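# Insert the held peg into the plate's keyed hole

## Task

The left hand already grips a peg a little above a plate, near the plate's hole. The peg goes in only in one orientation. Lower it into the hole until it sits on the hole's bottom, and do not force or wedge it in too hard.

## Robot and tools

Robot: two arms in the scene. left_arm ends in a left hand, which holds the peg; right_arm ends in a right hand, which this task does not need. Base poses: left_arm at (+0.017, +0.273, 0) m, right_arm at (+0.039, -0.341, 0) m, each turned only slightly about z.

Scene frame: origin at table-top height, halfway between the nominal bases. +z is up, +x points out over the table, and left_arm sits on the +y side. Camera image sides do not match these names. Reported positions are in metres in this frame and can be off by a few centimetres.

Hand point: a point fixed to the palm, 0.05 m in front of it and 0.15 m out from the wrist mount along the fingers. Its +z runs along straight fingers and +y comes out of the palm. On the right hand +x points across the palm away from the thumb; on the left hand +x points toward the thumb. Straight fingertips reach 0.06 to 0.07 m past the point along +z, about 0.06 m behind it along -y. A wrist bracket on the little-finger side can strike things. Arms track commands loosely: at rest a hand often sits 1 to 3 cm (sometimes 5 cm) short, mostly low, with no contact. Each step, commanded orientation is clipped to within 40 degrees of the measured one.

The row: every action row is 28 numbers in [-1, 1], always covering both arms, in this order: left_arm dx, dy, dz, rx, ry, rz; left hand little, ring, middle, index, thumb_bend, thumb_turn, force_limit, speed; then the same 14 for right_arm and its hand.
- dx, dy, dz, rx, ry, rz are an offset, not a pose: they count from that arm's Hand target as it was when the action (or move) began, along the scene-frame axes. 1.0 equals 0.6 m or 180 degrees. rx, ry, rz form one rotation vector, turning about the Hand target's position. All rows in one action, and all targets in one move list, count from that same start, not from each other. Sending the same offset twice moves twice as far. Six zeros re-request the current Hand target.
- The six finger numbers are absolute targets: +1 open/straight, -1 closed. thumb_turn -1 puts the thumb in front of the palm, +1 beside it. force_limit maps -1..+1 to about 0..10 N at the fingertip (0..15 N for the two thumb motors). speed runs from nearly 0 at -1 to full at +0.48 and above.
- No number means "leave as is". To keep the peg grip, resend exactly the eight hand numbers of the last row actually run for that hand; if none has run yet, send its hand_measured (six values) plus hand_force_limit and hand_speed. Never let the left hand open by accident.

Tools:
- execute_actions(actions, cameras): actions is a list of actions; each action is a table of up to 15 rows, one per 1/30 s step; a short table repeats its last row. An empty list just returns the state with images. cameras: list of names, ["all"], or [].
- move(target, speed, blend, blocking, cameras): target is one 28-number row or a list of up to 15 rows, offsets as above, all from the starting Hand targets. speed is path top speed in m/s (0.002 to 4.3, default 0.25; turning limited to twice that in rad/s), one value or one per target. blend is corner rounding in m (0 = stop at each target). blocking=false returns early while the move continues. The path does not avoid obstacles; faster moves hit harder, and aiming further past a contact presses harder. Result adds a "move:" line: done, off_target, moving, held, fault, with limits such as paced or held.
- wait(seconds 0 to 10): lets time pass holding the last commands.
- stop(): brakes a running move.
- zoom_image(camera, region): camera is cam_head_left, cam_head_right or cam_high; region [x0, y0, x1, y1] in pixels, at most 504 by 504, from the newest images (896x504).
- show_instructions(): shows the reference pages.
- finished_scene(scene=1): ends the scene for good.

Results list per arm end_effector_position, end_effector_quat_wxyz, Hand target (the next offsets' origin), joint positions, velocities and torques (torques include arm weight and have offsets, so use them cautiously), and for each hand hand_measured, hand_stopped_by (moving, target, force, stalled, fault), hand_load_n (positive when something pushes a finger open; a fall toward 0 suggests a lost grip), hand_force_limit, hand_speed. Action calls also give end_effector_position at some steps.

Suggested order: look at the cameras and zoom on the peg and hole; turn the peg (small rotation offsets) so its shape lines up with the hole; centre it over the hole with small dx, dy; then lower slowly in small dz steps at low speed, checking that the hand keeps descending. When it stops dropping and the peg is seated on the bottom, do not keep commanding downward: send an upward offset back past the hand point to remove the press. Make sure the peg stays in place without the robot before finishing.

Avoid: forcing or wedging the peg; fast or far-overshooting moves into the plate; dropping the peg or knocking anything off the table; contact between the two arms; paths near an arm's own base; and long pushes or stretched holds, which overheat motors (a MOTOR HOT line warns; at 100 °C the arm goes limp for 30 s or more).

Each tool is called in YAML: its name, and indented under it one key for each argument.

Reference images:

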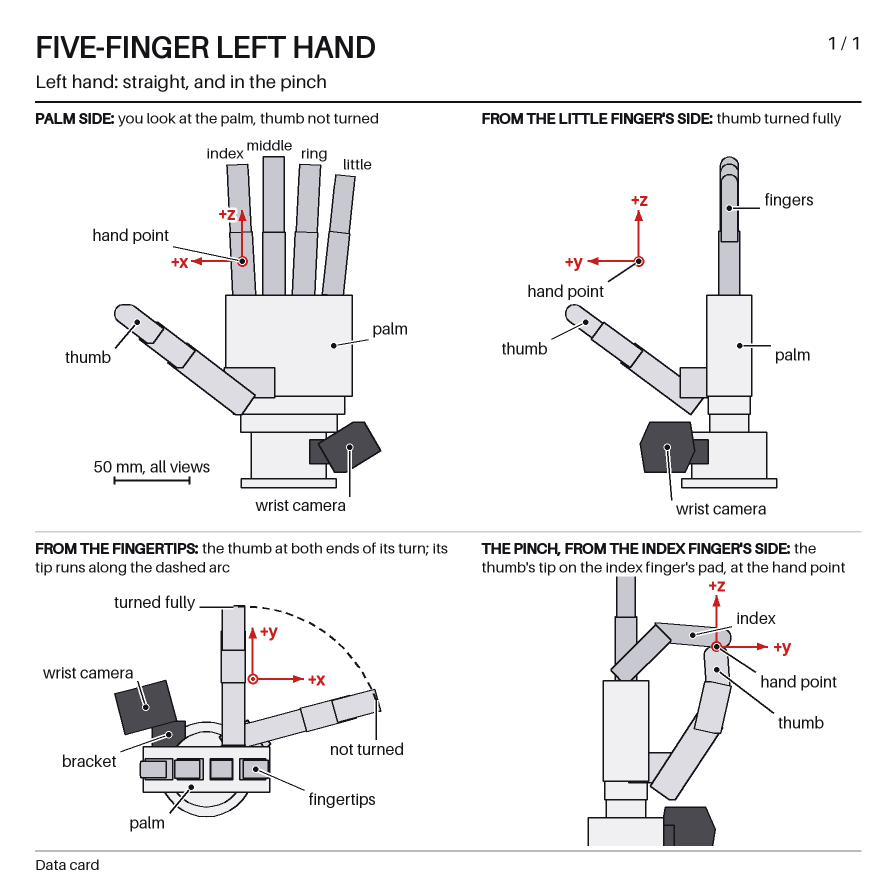

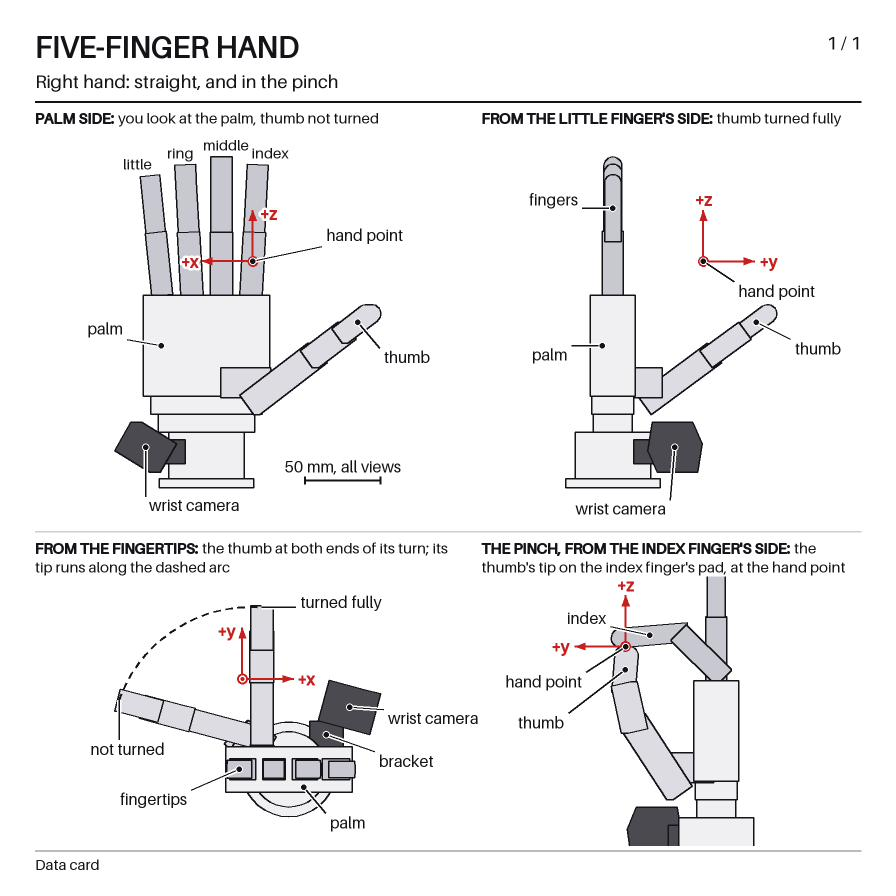

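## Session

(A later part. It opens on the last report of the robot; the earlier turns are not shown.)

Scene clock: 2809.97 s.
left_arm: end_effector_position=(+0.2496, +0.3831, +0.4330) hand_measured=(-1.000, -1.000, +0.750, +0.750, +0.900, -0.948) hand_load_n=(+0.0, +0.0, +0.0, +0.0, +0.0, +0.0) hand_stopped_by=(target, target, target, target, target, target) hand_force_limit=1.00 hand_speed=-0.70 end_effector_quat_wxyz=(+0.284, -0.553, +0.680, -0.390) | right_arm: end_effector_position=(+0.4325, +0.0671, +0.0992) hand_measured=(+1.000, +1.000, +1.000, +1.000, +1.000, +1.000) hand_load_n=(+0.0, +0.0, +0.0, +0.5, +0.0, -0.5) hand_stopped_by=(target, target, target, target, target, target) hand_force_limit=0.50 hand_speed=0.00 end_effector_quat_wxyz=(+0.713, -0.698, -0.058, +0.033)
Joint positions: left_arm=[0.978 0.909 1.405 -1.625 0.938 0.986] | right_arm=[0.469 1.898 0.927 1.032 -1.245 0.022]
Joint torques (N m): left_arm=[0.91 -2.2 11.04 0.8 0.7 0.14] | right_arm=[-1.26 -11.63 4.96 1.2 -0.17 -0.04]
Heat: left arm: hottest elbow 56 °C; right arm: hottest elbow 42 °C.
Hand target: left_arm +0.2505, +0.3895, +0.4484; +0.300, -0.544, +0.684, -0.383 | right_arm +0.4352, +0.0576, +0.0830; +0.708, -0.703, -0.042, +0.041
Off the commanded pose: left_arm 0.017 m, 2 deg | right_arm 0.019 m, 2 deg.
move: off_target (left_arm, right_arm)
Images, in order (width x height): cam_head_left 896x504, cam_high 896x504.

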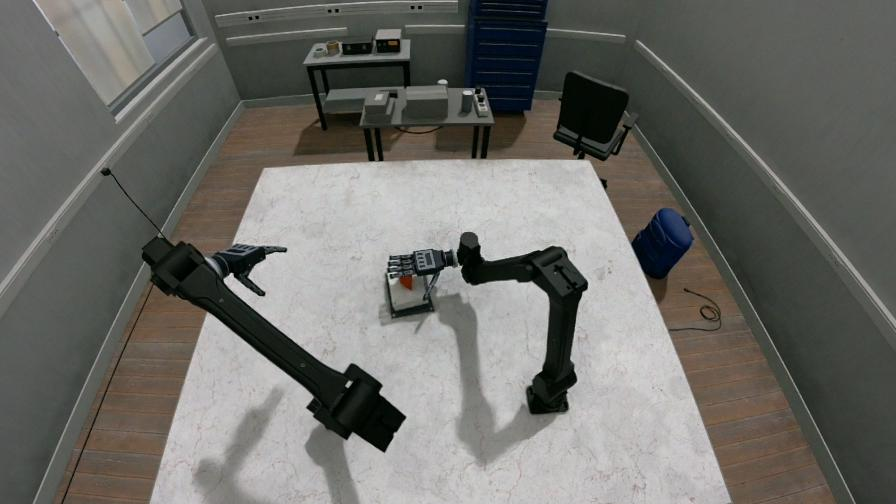

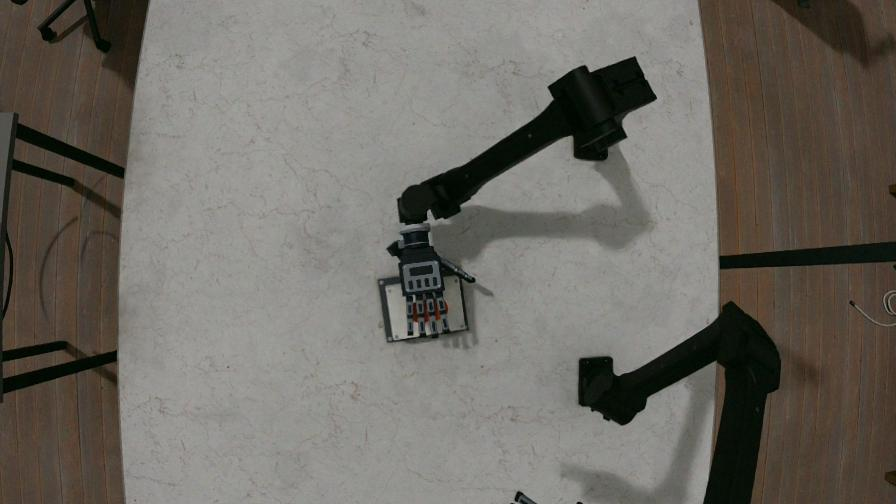

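move:
  target:
    - [0,0,0,0,0,0,-1,-1,0.75,0.75,0.9,-0.948,1.0,-0.7,-0.002,-0.002,-0.025,0.0,0,0,1,1,1,1,1,1,0.5,0.0]
  speed: [0.03]
  cameras: ["cam_head_left","cam_high"]

zoom_image:
  camera: "cam_high"
  region: [400, 285, 460, 330]

zoom_image:
  camera: "cam_head_left"
  region: [385, 250, 430, 300]

Scene clock: 2815.63 s.
left_arm: end_effector_position=(+0.2496, +0.3831, +0.4330) hand_measured=(-1.000, -1.000, +0.750, +0.750, +0.900, -0.948) hand_load_n=(+0.0, +0.0, +0.0, +0.0, +0.0, +0.0) hand_stopped_by=(target, target, target, target, target, target) hand_force_limit=1.00 hand_speed=-0.70 end_effector_quat_wxyz=(+0.284, -0.553, +0.680, -0.390) | right_arm: end_effector_position=(+0.4333, +0.0674, +0.0988) hand_measured=(+1.000, +1.000, +1.000, +1.000, +1.000, +1.000) hand_load_n=(+0.0, +0.0, +0.0, +0.5, +0.0, -0.5) hand_stopped_by=(target, target, target, target, target, target) hand_force_limit=0.50 hand_speed=0.00 end_effector_quat_wxyz=(+0.716, -0.695, -0.063, +0.028)
Joint positions: left_arm=[0.978 0.909 1.405 -1.625 0.938 0.986] | right_arm=[0.468 1.905 0.927 1.062 -1.245 0.028]
Joint torques (N m): left_arm=[0.91 -2.14 11.04 0.8 0.7 0.14] | right_arm=[-1.32 -9.64 4.38 1.54 -0.16 -0.11]
Heat: left arm: hottest elbow 56 °C; right arm: hottest elbow 41 °C.
Hand target: left_arm +0.2505, +0.3895, +0.4484; +0.300, -0.544, +0.684, -0.383 | right_arm +0.4340, +0.0564, +0.0678; +0.708, -0.704, -0.042, +0.041
Off the commanded pose: left_arm 0.017 m, 2 deg | right_arm 0.033 m, 3 deg.
move: off_target (left_arm, right_arm)
Images, in order (width x height): cam_head_left 896x504, cam_high 896x504.

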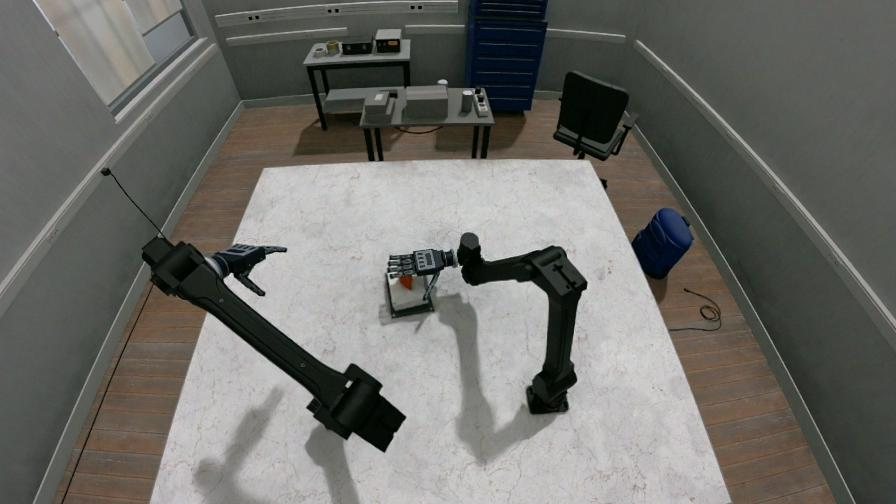

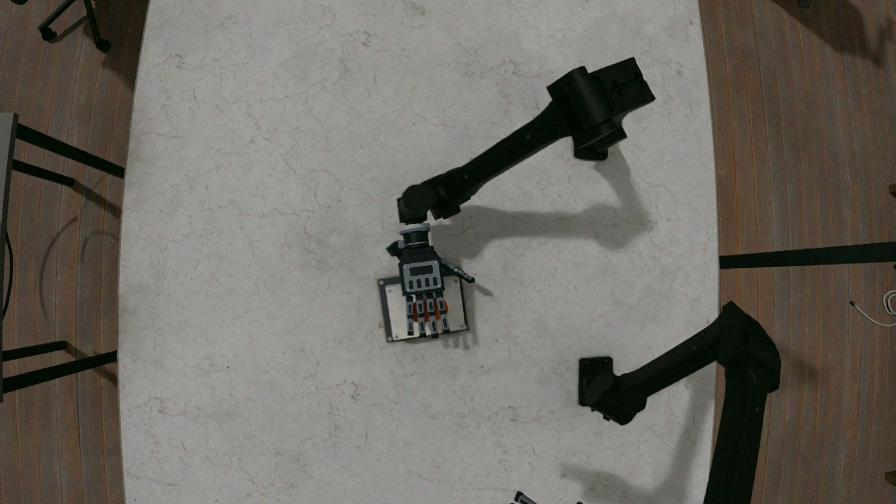

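Scaled by 8.400 from the camera's 896x504 image, which has a finer 1280x720 frame.

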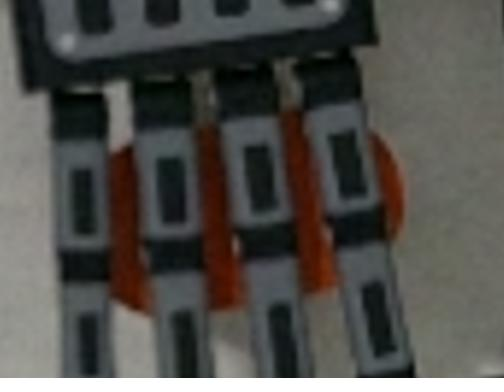

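Scaled by 10.080 from the camera's 896x504 image, which has a finer 1280x720 frame.

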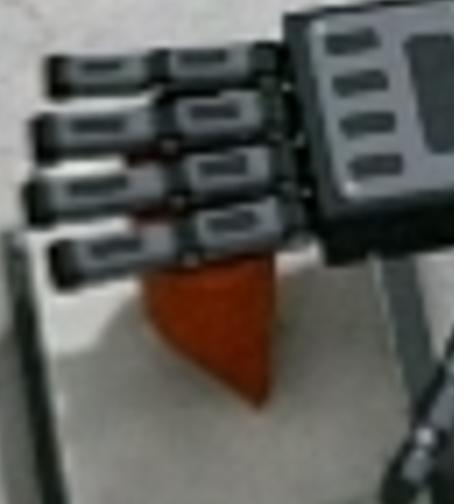

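move:
  target:
    - [0,0,0,0,0,0,-1,-1,0.75,0.75,0.9,-0.948,1.0,-0.7,0.0,0.02,0.010,0.0,0,0,1,1,1,1,1,1,0.5,0.0]
    - [0,0,0,0,0,0,-1,-1,0.75,0.75,0.9,-0.948,1.0,-0.7,0.0,0.0,0.010,0.0,0,0,1,1,1,1,1,1,0.5,0.0]
    - [0,0,0,0,0,0,-1,-1,0.75,0.75,0.9,-0.948,1.0,-0.7,0.015,0.01,0.010,0.0,0,0,1,1,1,1,1,1,0.5,0.0]
    - [0,0,0,0,0,0,-1,-1,0.75,0.75,0.9,-0.948,1.0,-0.7,-0.01,0.01,0.010,0.0,0,0,1,1,1,1,1,1,0.5,0.0]
  speed: [0.05,0.05,0.05,0.05]
  cameras: ["cam_head_left","cam_high"]

zoom_image:
  camera: "cam_high"
  region: [400, 285, 460, 330]

zoom_image:
  camera: "cam_head_left"
  region: [385, 250, 430, 300]

Scene clock: 2842.77 s.
left_arm: end_effector_position=(+0.2496, +0.3831, +0.4330) hand_measured=(-1.000, -1.000, +0.750, +0.750, +0.900, -0.948) hand_load_n=(+0.0, +0.0, +0.0, +0.0, +0.0, +0.0) hand_stopped_by=(target, target, target, target, target, target) hand_force_limit=1.00 hand_speed=-0.70 end_effector_quat_wxyz=(+0.284, -0.553, +0.680, -0.390) | right_arm: end_effector_position=(+0.4328, +0.0673, +0.0984) hand_measured=(+1.000, +1.000, +1.000, +1.000, +1.000, +1.000) hand_load_n=(+0.0, +0.0, +0.0, +0.5, +0.0, -0.5) hand_stopped_by=(target, target, target, target, target, target) hand_force_limit=0.50 hand_speed=0.00 end_effector_quat_wxyz=(+0.716, -0.696, -0.057, +0.033)
Joint positions: left_arm=[0.978 0.909 1.405 -1.625 0.938 0.986] | right_arm=[0.468 1.906 0.926 1.06 -1.242 0.041]
Joint torques (N m): left_arm=[0.91 -2.14 11.06 0.8 0.7 0.14] | right_arm=[-0.09 -11.16 3.93 1.17 0.29 -0.21]
Heat: left arm: hottest elbow 57 °C; right arm: hottest elbow 40 °C.
Hand target: left_arm +0.2505, +0.3895, +0.4484; +0.300, -0.544, +0.684, -0.383 | right_arm +0.4280, +0.0624, +0.0739; +0.708, -0.704, -0.042, +0.041
Off the commanded pose: left_arm 0.017 m, 2 deg | right_arm 0.026 m, 2 deg.
move: off_target (left_arm, right_arm)
Images, in order (width x height): cam_head_left 896x504, cam_high 896x504.

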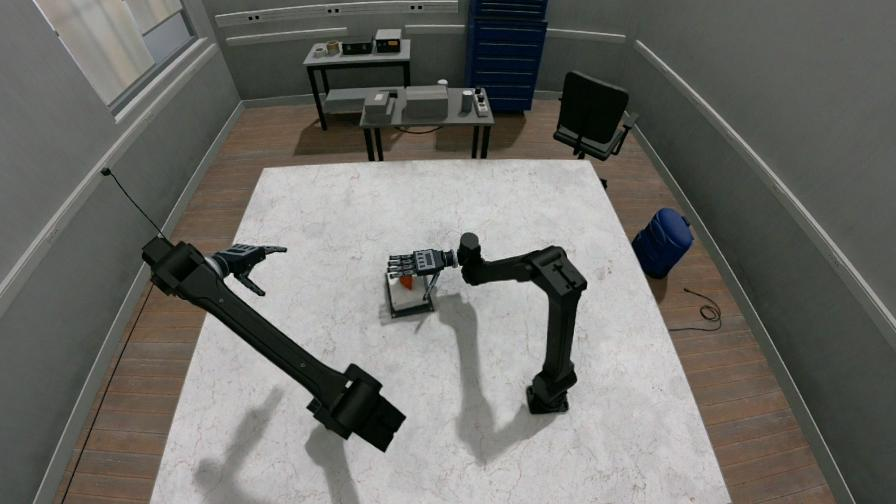

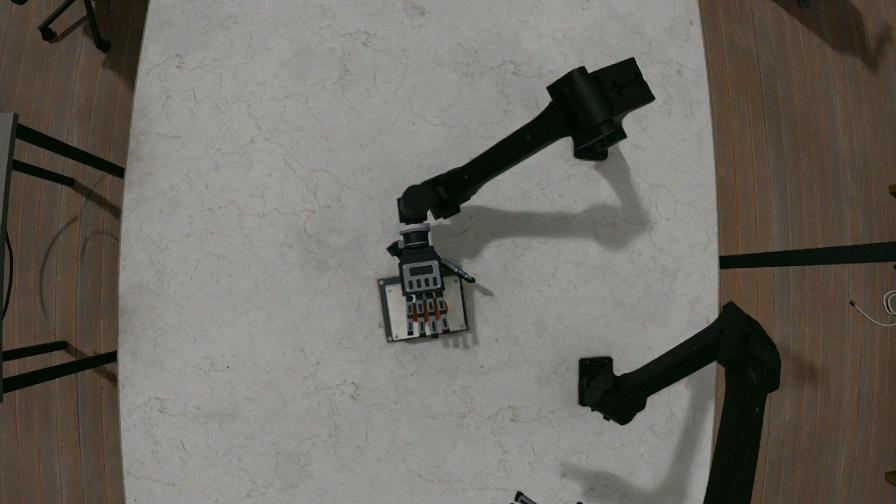

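Scaled by 8.400 from the camera's 896x504 image, which has a finer 1280x720 frame.

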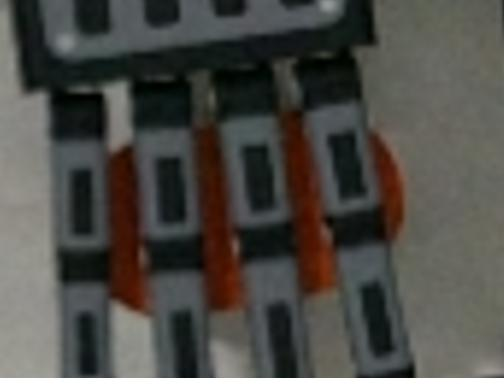

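Scaled by 10.080 from the camera's 896x504 image, which has a finer 1280x720 frame.

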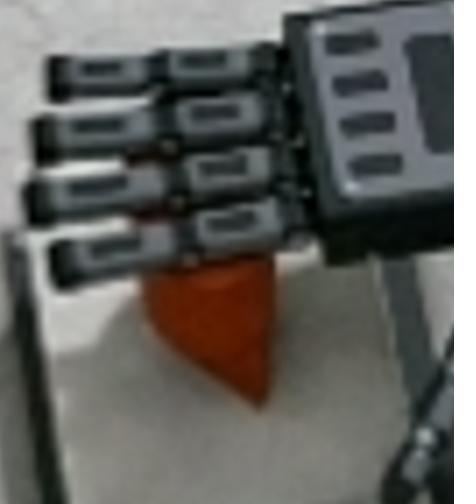

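zoom_image:
  camera: "cam_head_left"
  region: [394, 268, 416, 296]

zoom_image:
  camera: "cam_high"
  region: [402, 292, 450, 322]

Scaled by 18.000 from the camera's 896x504 image, which has a finer 1280x720 frame.

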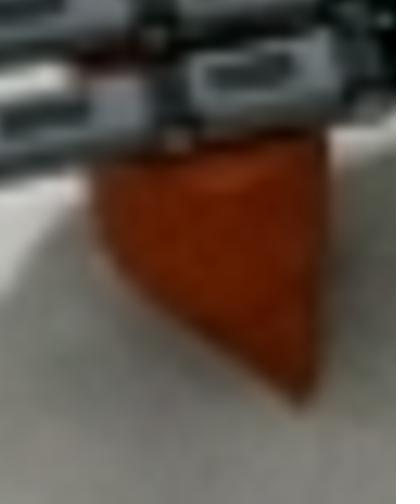

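Scaled by 10.500 from the camera's 896x504 image, which has a finer 1280x720 frame.

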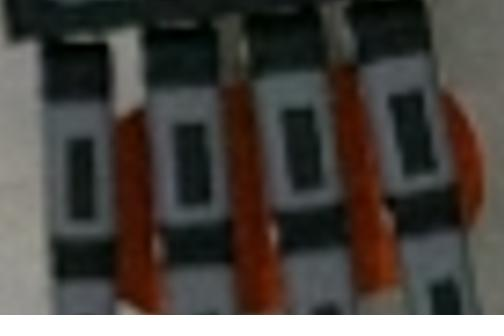

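move:
  target:
    - [0,0,0,0,0,0,-1,-1,0.75,0.75,0.9,-0.948,1.0,-0.7,0.006,0.007,0.025,0.0,0,0,1,1,1,1,1,1,0.5,0.0]
    - [0,0,0,0,0,0,-1,-1,0.75,0.75,0.9,-0.948,1.0,-0.7,0.006,0.007,0.20,0.0,0,0,1,1,1,1,1,1,0.5,0.0]
    - [0,0,0,0,0,0,-1,-1,0.75,0.75,0.9,-0.948,1.0,-0.7,0.006,-0.20,0.22,0.0,0,0,1,1,1,1,1,1,0.5,0.0]
  speed: [0.03,0.1,0.15]
  cameras: ["cam_head_left","cam_head_right","cam_high"]

zoom_image:
  camera: "cam_high"
  region: [400, 285, 460, 330]

zoom_image:
  camera: "cam_head_left"
  region: [390, 250, 430, 300]

zoom_image:
  camera: "cam_head_right"
  region: [395, 250, 435, 300]

Scene clock: 2868.10 s.
left_arm: end_effector_position=(+0.2496, +0.3831, +0.4330) hand_measured=(-1.000, -1.000, +0.750, +0.750, +0.900, -0.948) hand_load_n=(+0.0, +0.0, +0.0, +0.0, +0.0, +0.0) hand_stopped_by=(target, target, target, target, target, target) hand_force_limit=1.00 hand_speed=-0.70 end_effector_quat_wxyz=(+0.284, -0.553, +0.680, -0.390) | right_arm: end_effector_position=(+0.4301, -0.0531, +0.1926) hand_measured=(+1.000, +1.000, +1.000, +1.000, +1.000, +1.000) hand_load_n=(+0.0, +0.0, +0.0, +0.0, +0.0, +0.0) hand_stopped_by=(target, target, target, target, target, target) hand_force_limit=0.50 hand_speed=0.00 end_effector_quat_wxyz=(+0.705, -0.706, -0.033, +0.055)
Joint positions: left_arm=[0.978 0.909 1.405 -1.625 0.938 0.986] | right_arm=[0.233 1.6 0.866 0.741 -1.475 0.038]
Joint torques (N m): left_arm=[0.91 -2.14 11.04 0.8 0.7 0.14] | right_arm=[-0.67 -12.98 6.78 2.04 -0.1 0.1]
Heat: left arm: hottest elbow 57 °C; right arm: hottest elbow 39 °C.
Hand target: left_arm +0.2505, +0.3895, +0.4484; +0.300, -0.544, +0.684, -0.383 | right_arm +0.4316, -0.0577, +0.2058; +0.708, -0.704, -0.042, +0.041
Off the commanded pose: left_arm 0.017 m, 2 deg | right_arm 0.014 m, 2 deg.
move: off_target (left_arm, right_arm)

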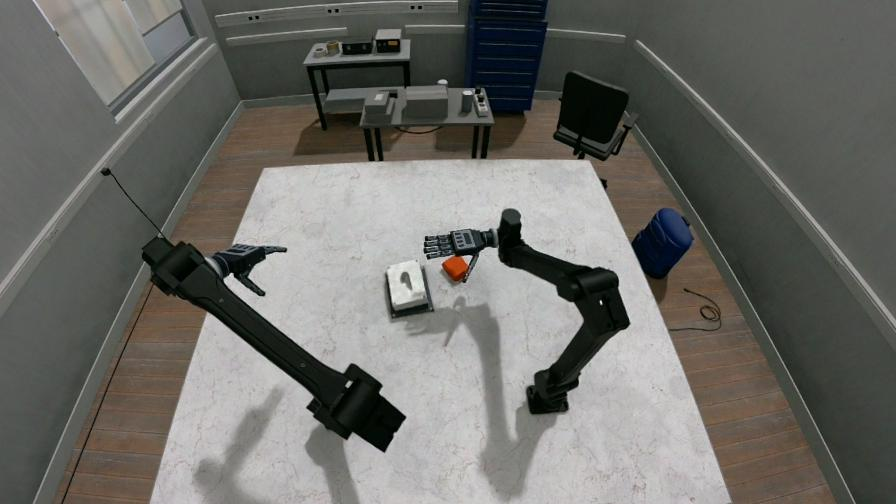

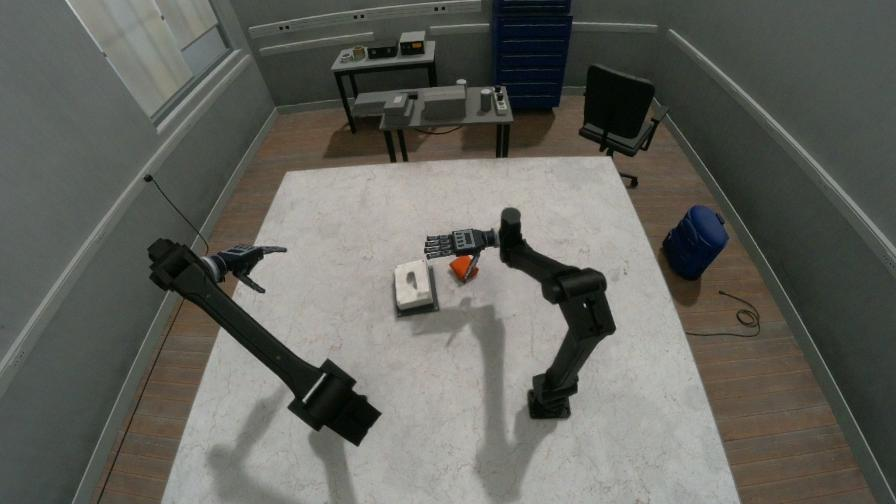

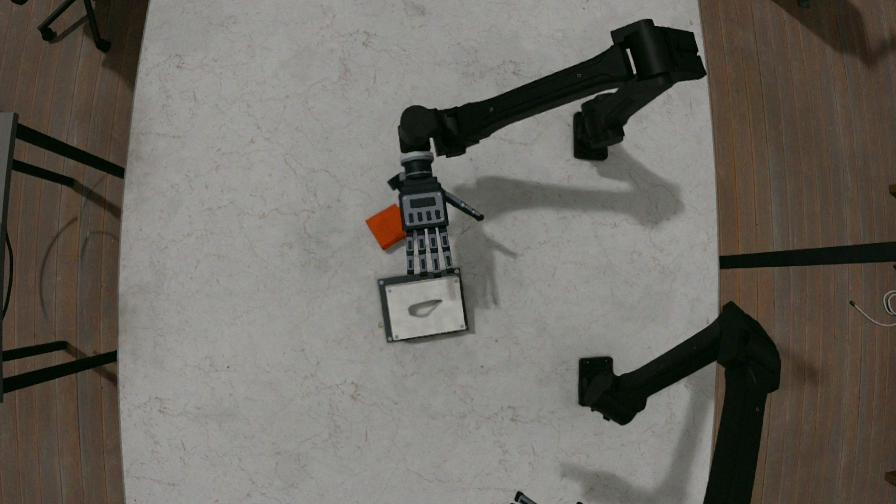

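Scaled by 8.400 from the camera's 896x504 image, which has a finer 1280x720 frame.

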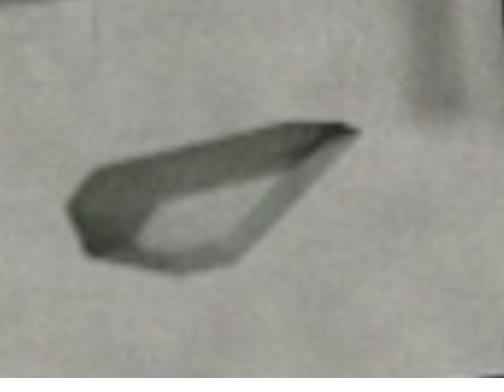

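Scaled by 10.080 from the camera's 896x504 image, which has a finer 1280x720 frame.

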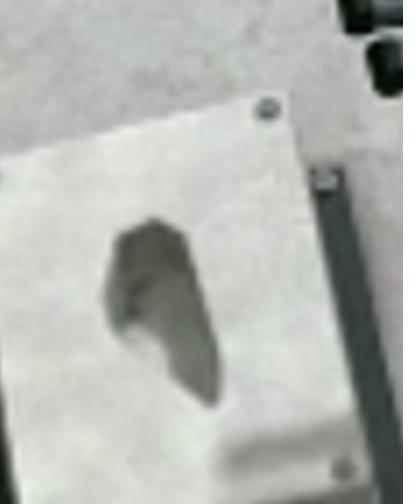

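Scaled by 10.080 from the camera's 896x504 image, which has a finer 1280x720 frame.

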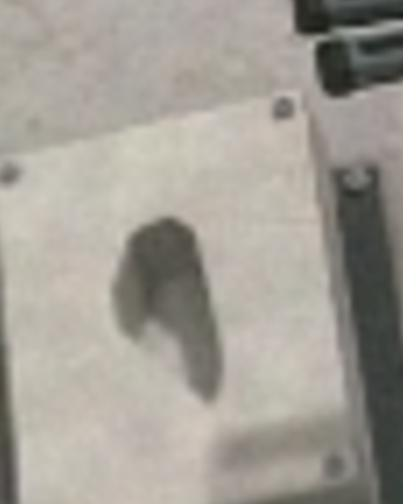

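move:
  target:
    - [0,0,0,0,0,0,-1,-1,0.75,0.75,0.9,-0.948,1.0,-0.7,0.0,0.0,0.30,0.0,0,0,1,1,1,1,1,1,0.5,0.0]
    - [0,0,0,0,0,0,-1,-1,0.75,0.75,0.9,-0.948,1.0,-0.7,-0.1,-0.20,0.35,0.0,0,0,1,1,1,1,1,1,0.5,0.0]
  speed: [0.15,0.2]
  cameras: ["cam_head_left","cam_head_right","cam_high"]

zoom_image:
  camera: "cam_high"
  region: [350, 180, 450, 270]

zoom_image:
  camera: "cam_head_left"
  region: [420, 230, 500, 310]

zoom_image:
  camera: "cam_head_right"
  region: [420, 230, 500, 310]

Scene clock: 2877.03 s.
left_arm: end_effector_position=(+0.2496, +0.3831, +0.4330) hand_measured=(-1.000, -1.000, +0.750, +0.750, +0.900, -0.948) hand_load_n=(+0.0, +0.0, +0.0, +0.0, +0.0, +0.0) hand_stopped_by=(target, target, target, target, target, target) hand_force_limit=1.00 hand_speed=-0.70 end_effector_quat_wxyz=(+0.284, -0.553, +0.680, -0.390) | right_arm: end_effector_position=(+0.3743, -0.1719, +0.4095) hand_measured=(+1.000, +1.000, +1.000, +1.000, +1.000, +1.000) hand_load_n=(+0.0, +0.0, +0.0, +0.0, +0.0, +0.0) hand_stopped_by=(target, target, target, target, target, target) hand_force_limit=0.50 hand_speed=0.00 end_effector_quat_wxyz=(+0.708, -0.705, +0.033, -0.034)
Joint positions: left_arm=[0.978 0.909 1.405 -1.625 0.938 0.986] | right_arm=[-0.063 1.063 0.95 0.354 -1.552 0.24]
Joint torques (N m): left_arm=[0.91 -2.2 11.06 0.8 0.7 0.14] | right_arm=[-0.97 -6.12 8.64 0.84 0.12 0.09]
Heat: left arm: hottest elbow 57 °C; right arm: hottest elbow 40 °C.
Hand target: left_arm +0.2505, +0.3895, +0.4484; +0.300, -0.544, +0.684, -0.383 | right_arm +0.3716, -0.1777, +0.4158; +0.708, -0.704, -0.042, +0.041
Off the commanded pose: left_arm 0.017 m, 2 deg | right_arm 0.009 m, 12 deg.
joint sent to its limit (right arm) — joint 5 (wrist yaw), lower limit. The joint targets are off in orientation, not in position.
move: off_target (left_arm, right_arm)

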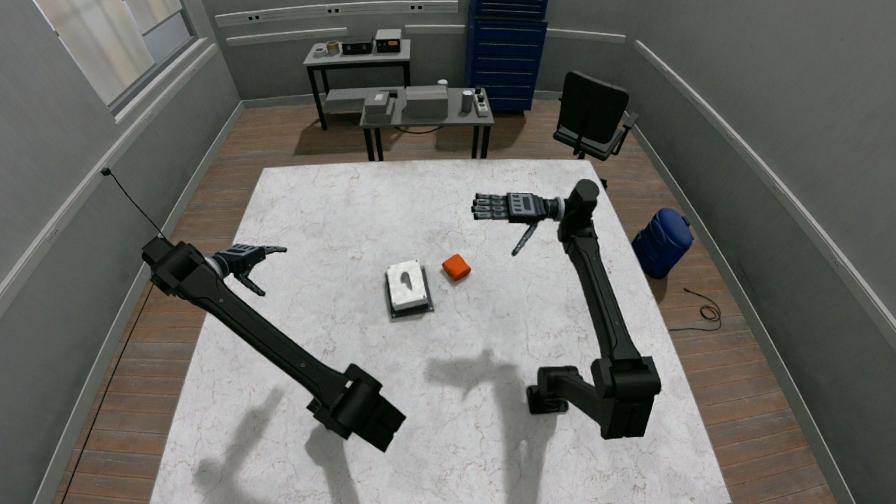

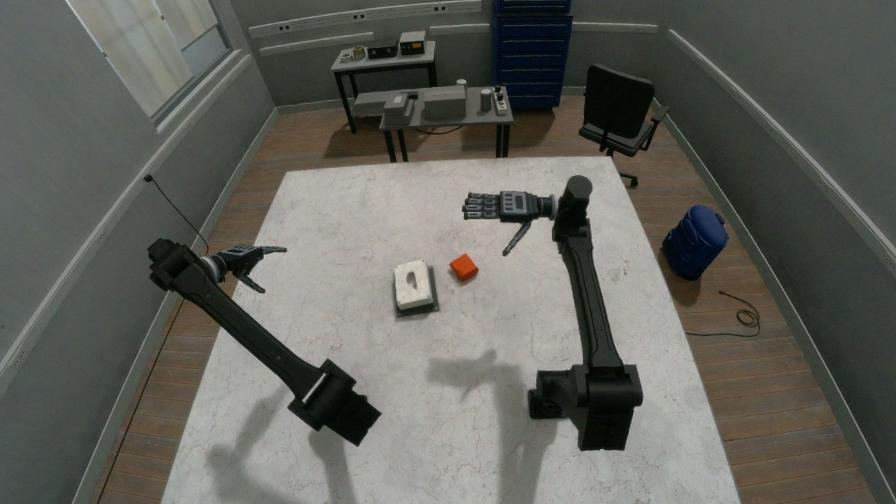

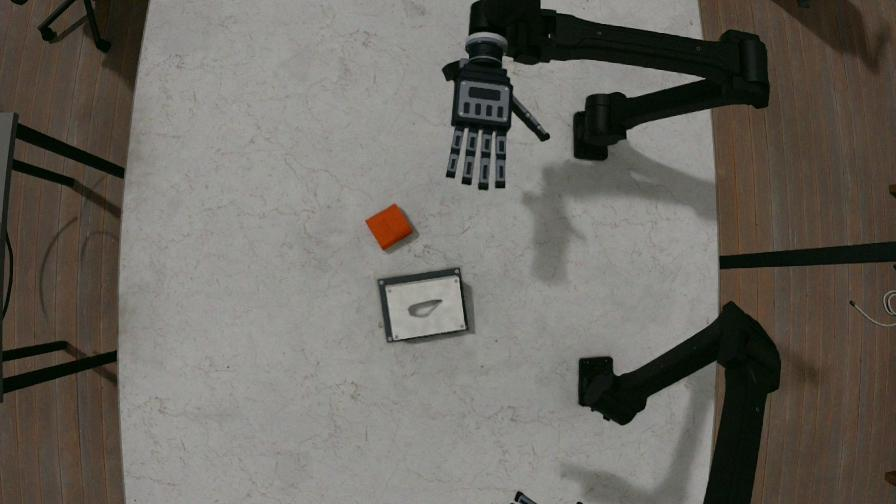

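Scaled by 5.040 from the camera's 896x504 image, which has a finer 1280x720 frame.

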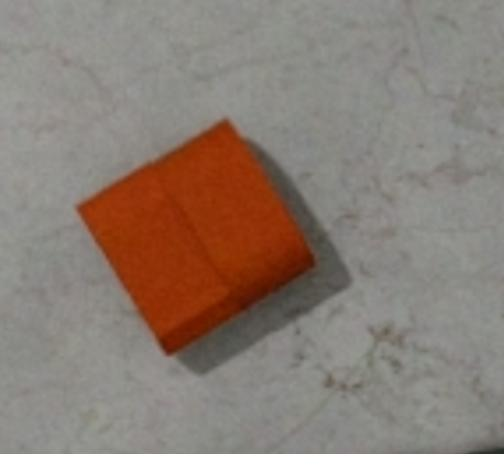

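Scaled by 6.300 from the camera's 896x504 image, which has a finer 1280x720 frame.

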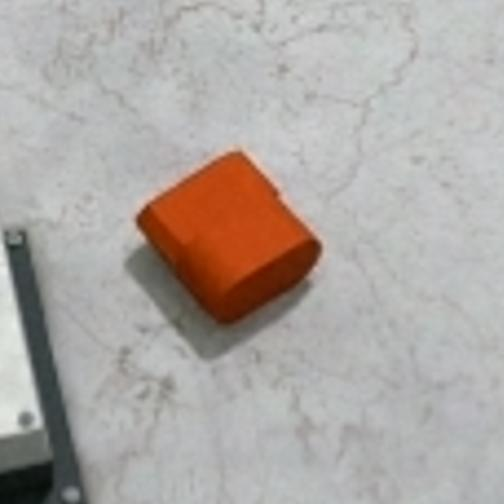

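Scaled by 6.300 from the camera's 896x504 image, which has a finer 1280x720 frame.

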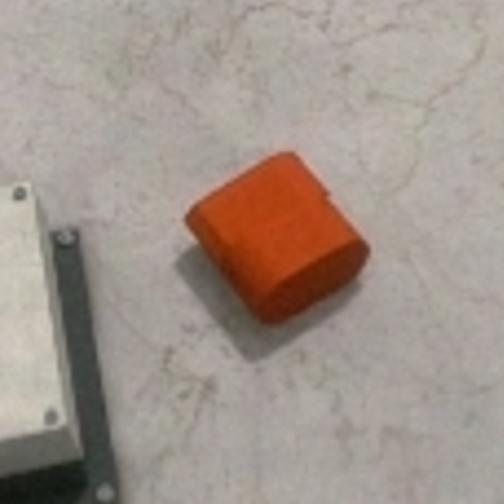

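zoom_image:
  camera: "cam_head_left"
  region: [438, 250, 474, 284]

zoom_image:
  camera: "cam_head_right"
  region: [446, 250, 482, 284]

zoom_image:
  camera: "cam_high"
  region: [362, 200, 418, 254]

Scaled by 14.000 from the camera's 896x504 image, which has a finer 1280x720 frame.

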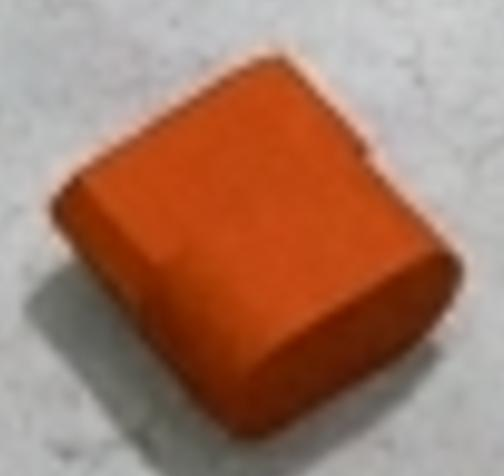

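Scaled by 14.000 from the camera's 896x504 image, which has a finer 1280x720 frame.

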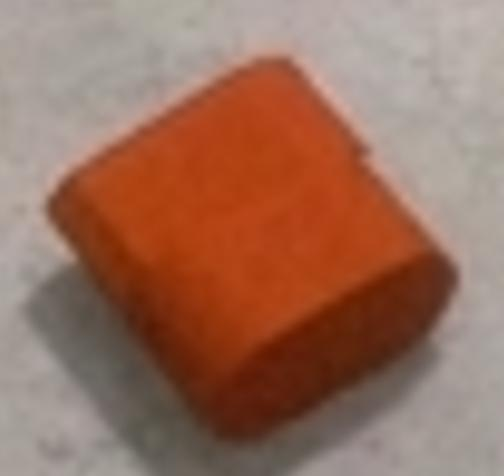

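Scaled by 9.000 from the camera's 896x504 image, which has a finer 1280x720 frame.

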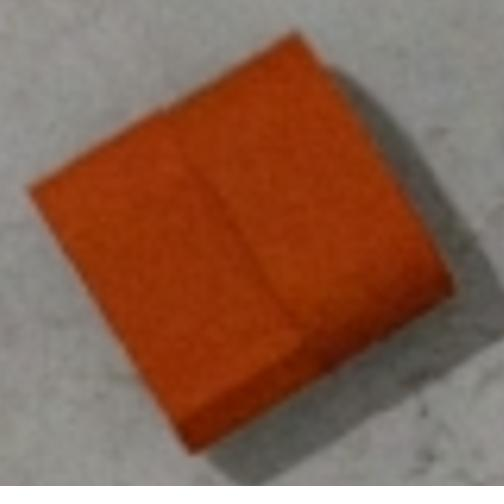

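move:
  target:
    - [0,0,0,0,0,0,-1,-1,0.75,0.75,0.9,-0.948,1.0,-0.7,0.2107,0.1045,-0.20,-0.2283,-0.0767,0.1265,-1,-1,-1,0.8,1,-0.95,0.5,0.0]
  speed: [0.25]
  cameras: ["cam_head_left","cam_head_right","cam_high"]

zoom_image:
  camera: "cam_high"
  region: [330, 130, 480, 280]

zoom_image:
  camera: "cam_head_left"
  region: [420, 180, 540, 300]

Scene clock: 3135.17 s.
left_arm: end_effector_position=(+0.2496, +0.3831, +0.4330) hand_measured=(-1.000, -1.000, +0.750, +0.750, +0.900, -0.948) hand_load_n=(+0.0, +0.0, +0.0, +0.0, +0.0, +0.0) hand_stopped_by=(target, target, target, target, target, target) hand_force_limit=1.00 hand_speed=-0.70 end_effector_quat_wxyz=(+0.284, -0.553, +0.680, -0.390) | right_arm: end_effector_position=(+0.4874, -0.1224, +0.2793) hand_measured=(-1.000, -1.000, -1.000, +0.800, +1.000, -0.950) hand_load_n=(+0.0, +0.0, +0.0, +0.0, +0.0, +0.0) hand_stopped_by=(target, target, target, target, target, target) hand_force_limit=0.50 hand_speed=0.00 end_effector_quat_wxyz=(+0.706, -0.705, -0.058, -0.033)
Joint positions: left_arm=[0.978 0.909 1.405 -1.625 0.938 0.986] | right_arm=[0.068 1.495 1.046 0.393 -1.552 -0.186]
Joint torques (N m): left_arm=[0.91 -2.2 11.06 0.8 0.7 0.14] | right_arm=[1.32 -10.11 11.38 0.91 -0.11 -0.12]
Heat: left arm: hottest elbow 57 °C; right arm: hottest elbow 43 °C.
Hand target: left_arm +0.2505, +0.3895, +0.4484; +0.300, -0.544, +0.684, -0.383 | right_arm +0.4979, -0.1149, +0.2959; +0.458, -0.860, -0.208, +0.080
Off the commanded pose: left_arm 0.017 m, 2 deg | right_arm 0.021 m, 50 deg; orientation clipped.
joint sent to its limit (right arm) — joint 5 (wrist yaw), lower limit. The joint targets are off in orientation, not in position.
move: off_target (left_arm, right_arm); limits=paced

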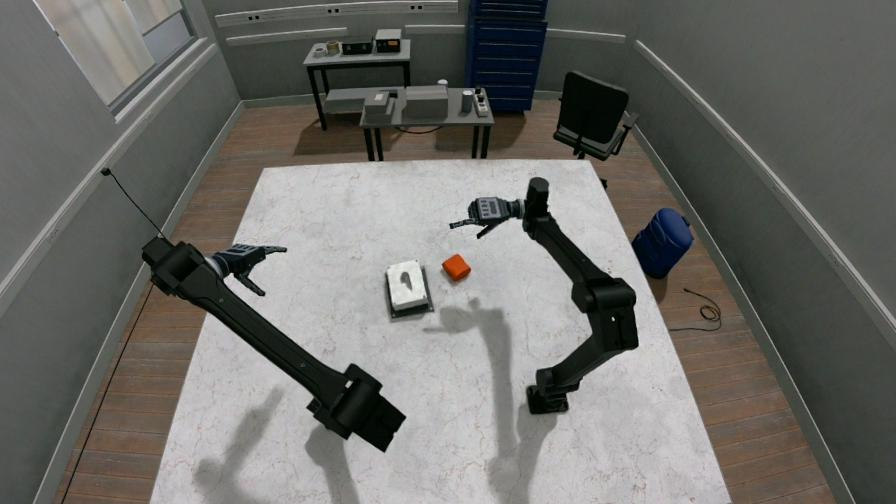

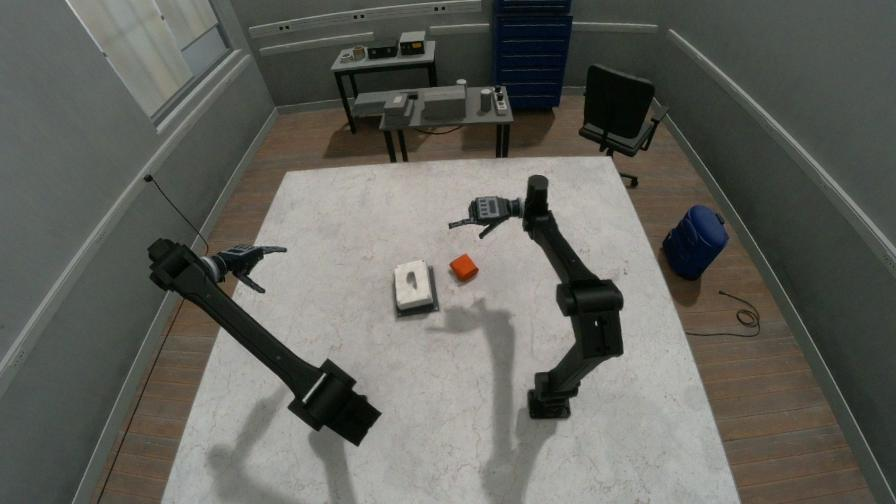

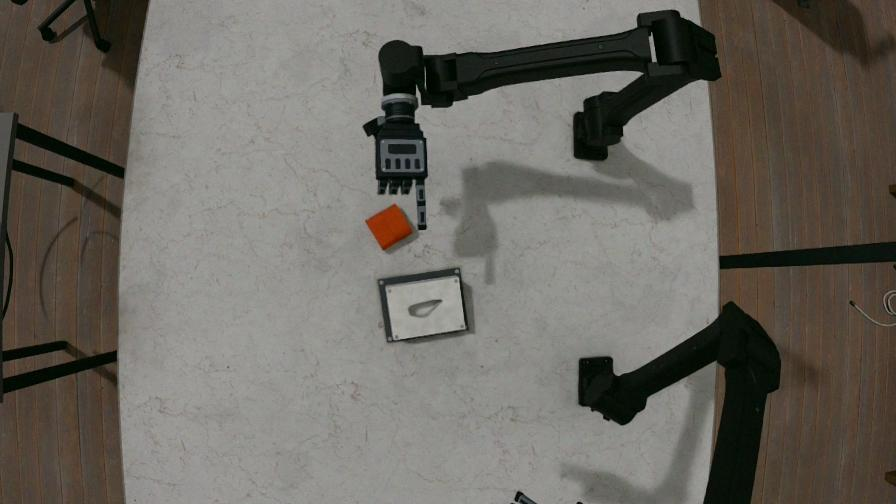

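Scaled by 3.360 from the camera's 896x504 image, which has a finer 1280x720 frame.

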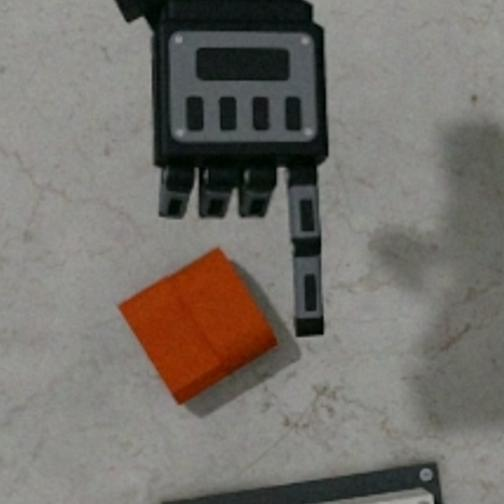

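Scaled by 4.200 from the camera's 896x504 image, which has a finer 1280x720 frame.

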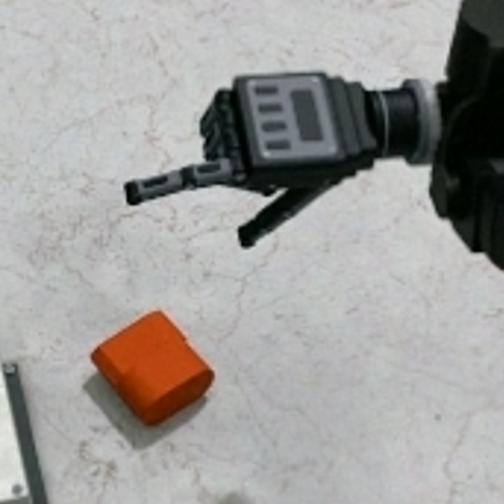

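move:
  target:
    - [0,0,0,0,0,0,-1,-1,0.75,0.75,0.9,-0.948,1.0,-0.7,-0.08,0.05,0.10,0.0032,0.0078,-0.097,-1,-1,-1,0.8,1,-0.95,0.5,0.0]
  speed: [0.25]

Scene clock: 3150.87 s.
left_arm: end_effector_position=(+0.2496, +0.3831, +0.4330) hand_measured=(-1.000, -1.000, +0.750, +0.750, +0.900, -0.948) hand_load_n=(+0.0, +0.0, +0.0, +0.0, +0.0, +0.0) hand_stopped_by=(target, target, target, target, target, target) hand_force_limit=1.00 hand_speed=-0.70 end_effector_quat_wxyz=(+0.284, -0.553, +0.680, -0.390) | right_arm: end_effector_position=(+0.4423, -0.0941, +0.3430) hand_measured=(-1.000, -1.000, -1.000, +0.800, +1.000, -0.950) hand_load_n=(+0.0, +0.0, +0.0, +0.0, +0.0, +0.0) hand_stopped_by=(target, target, target, target, target, target) hand_force_limit=0.50 hand_speed=0.00 end_effector_quat_wxyz=(-0.471, +0.880, +0.051, -0.030)
Joint positions: left_arm=[0.978 0.909 1.405 -1.625 0.938 0.986] | right_arm=[0.283 1.528 1.689 -1.514 -0.966 -1.302]
Joint torques (N m): left_arm=[0.91 -2.14 11.04 0.8 0.7 0.14] | right_arm=[1.32 -10.17 11.7 0.29 -0.53 -0.16]
Heat: left arm: hottest elbow 57 °C; right arm: hottest elbow 45 °C.
Hand target: left_arm +0.2505, +0.3895, +0.4484; +0.300, -0.544, +0.684, -0.383 | right_arm +0.4500, -0.0850, +0.3558; -0.472, +0.879, +0.070, -0.018
Off the commanded pose: left_arm 0.017 m, 2 deg | right_arm 0.018 m, 3 deg.
move: off_target (left_arm, right_arm)


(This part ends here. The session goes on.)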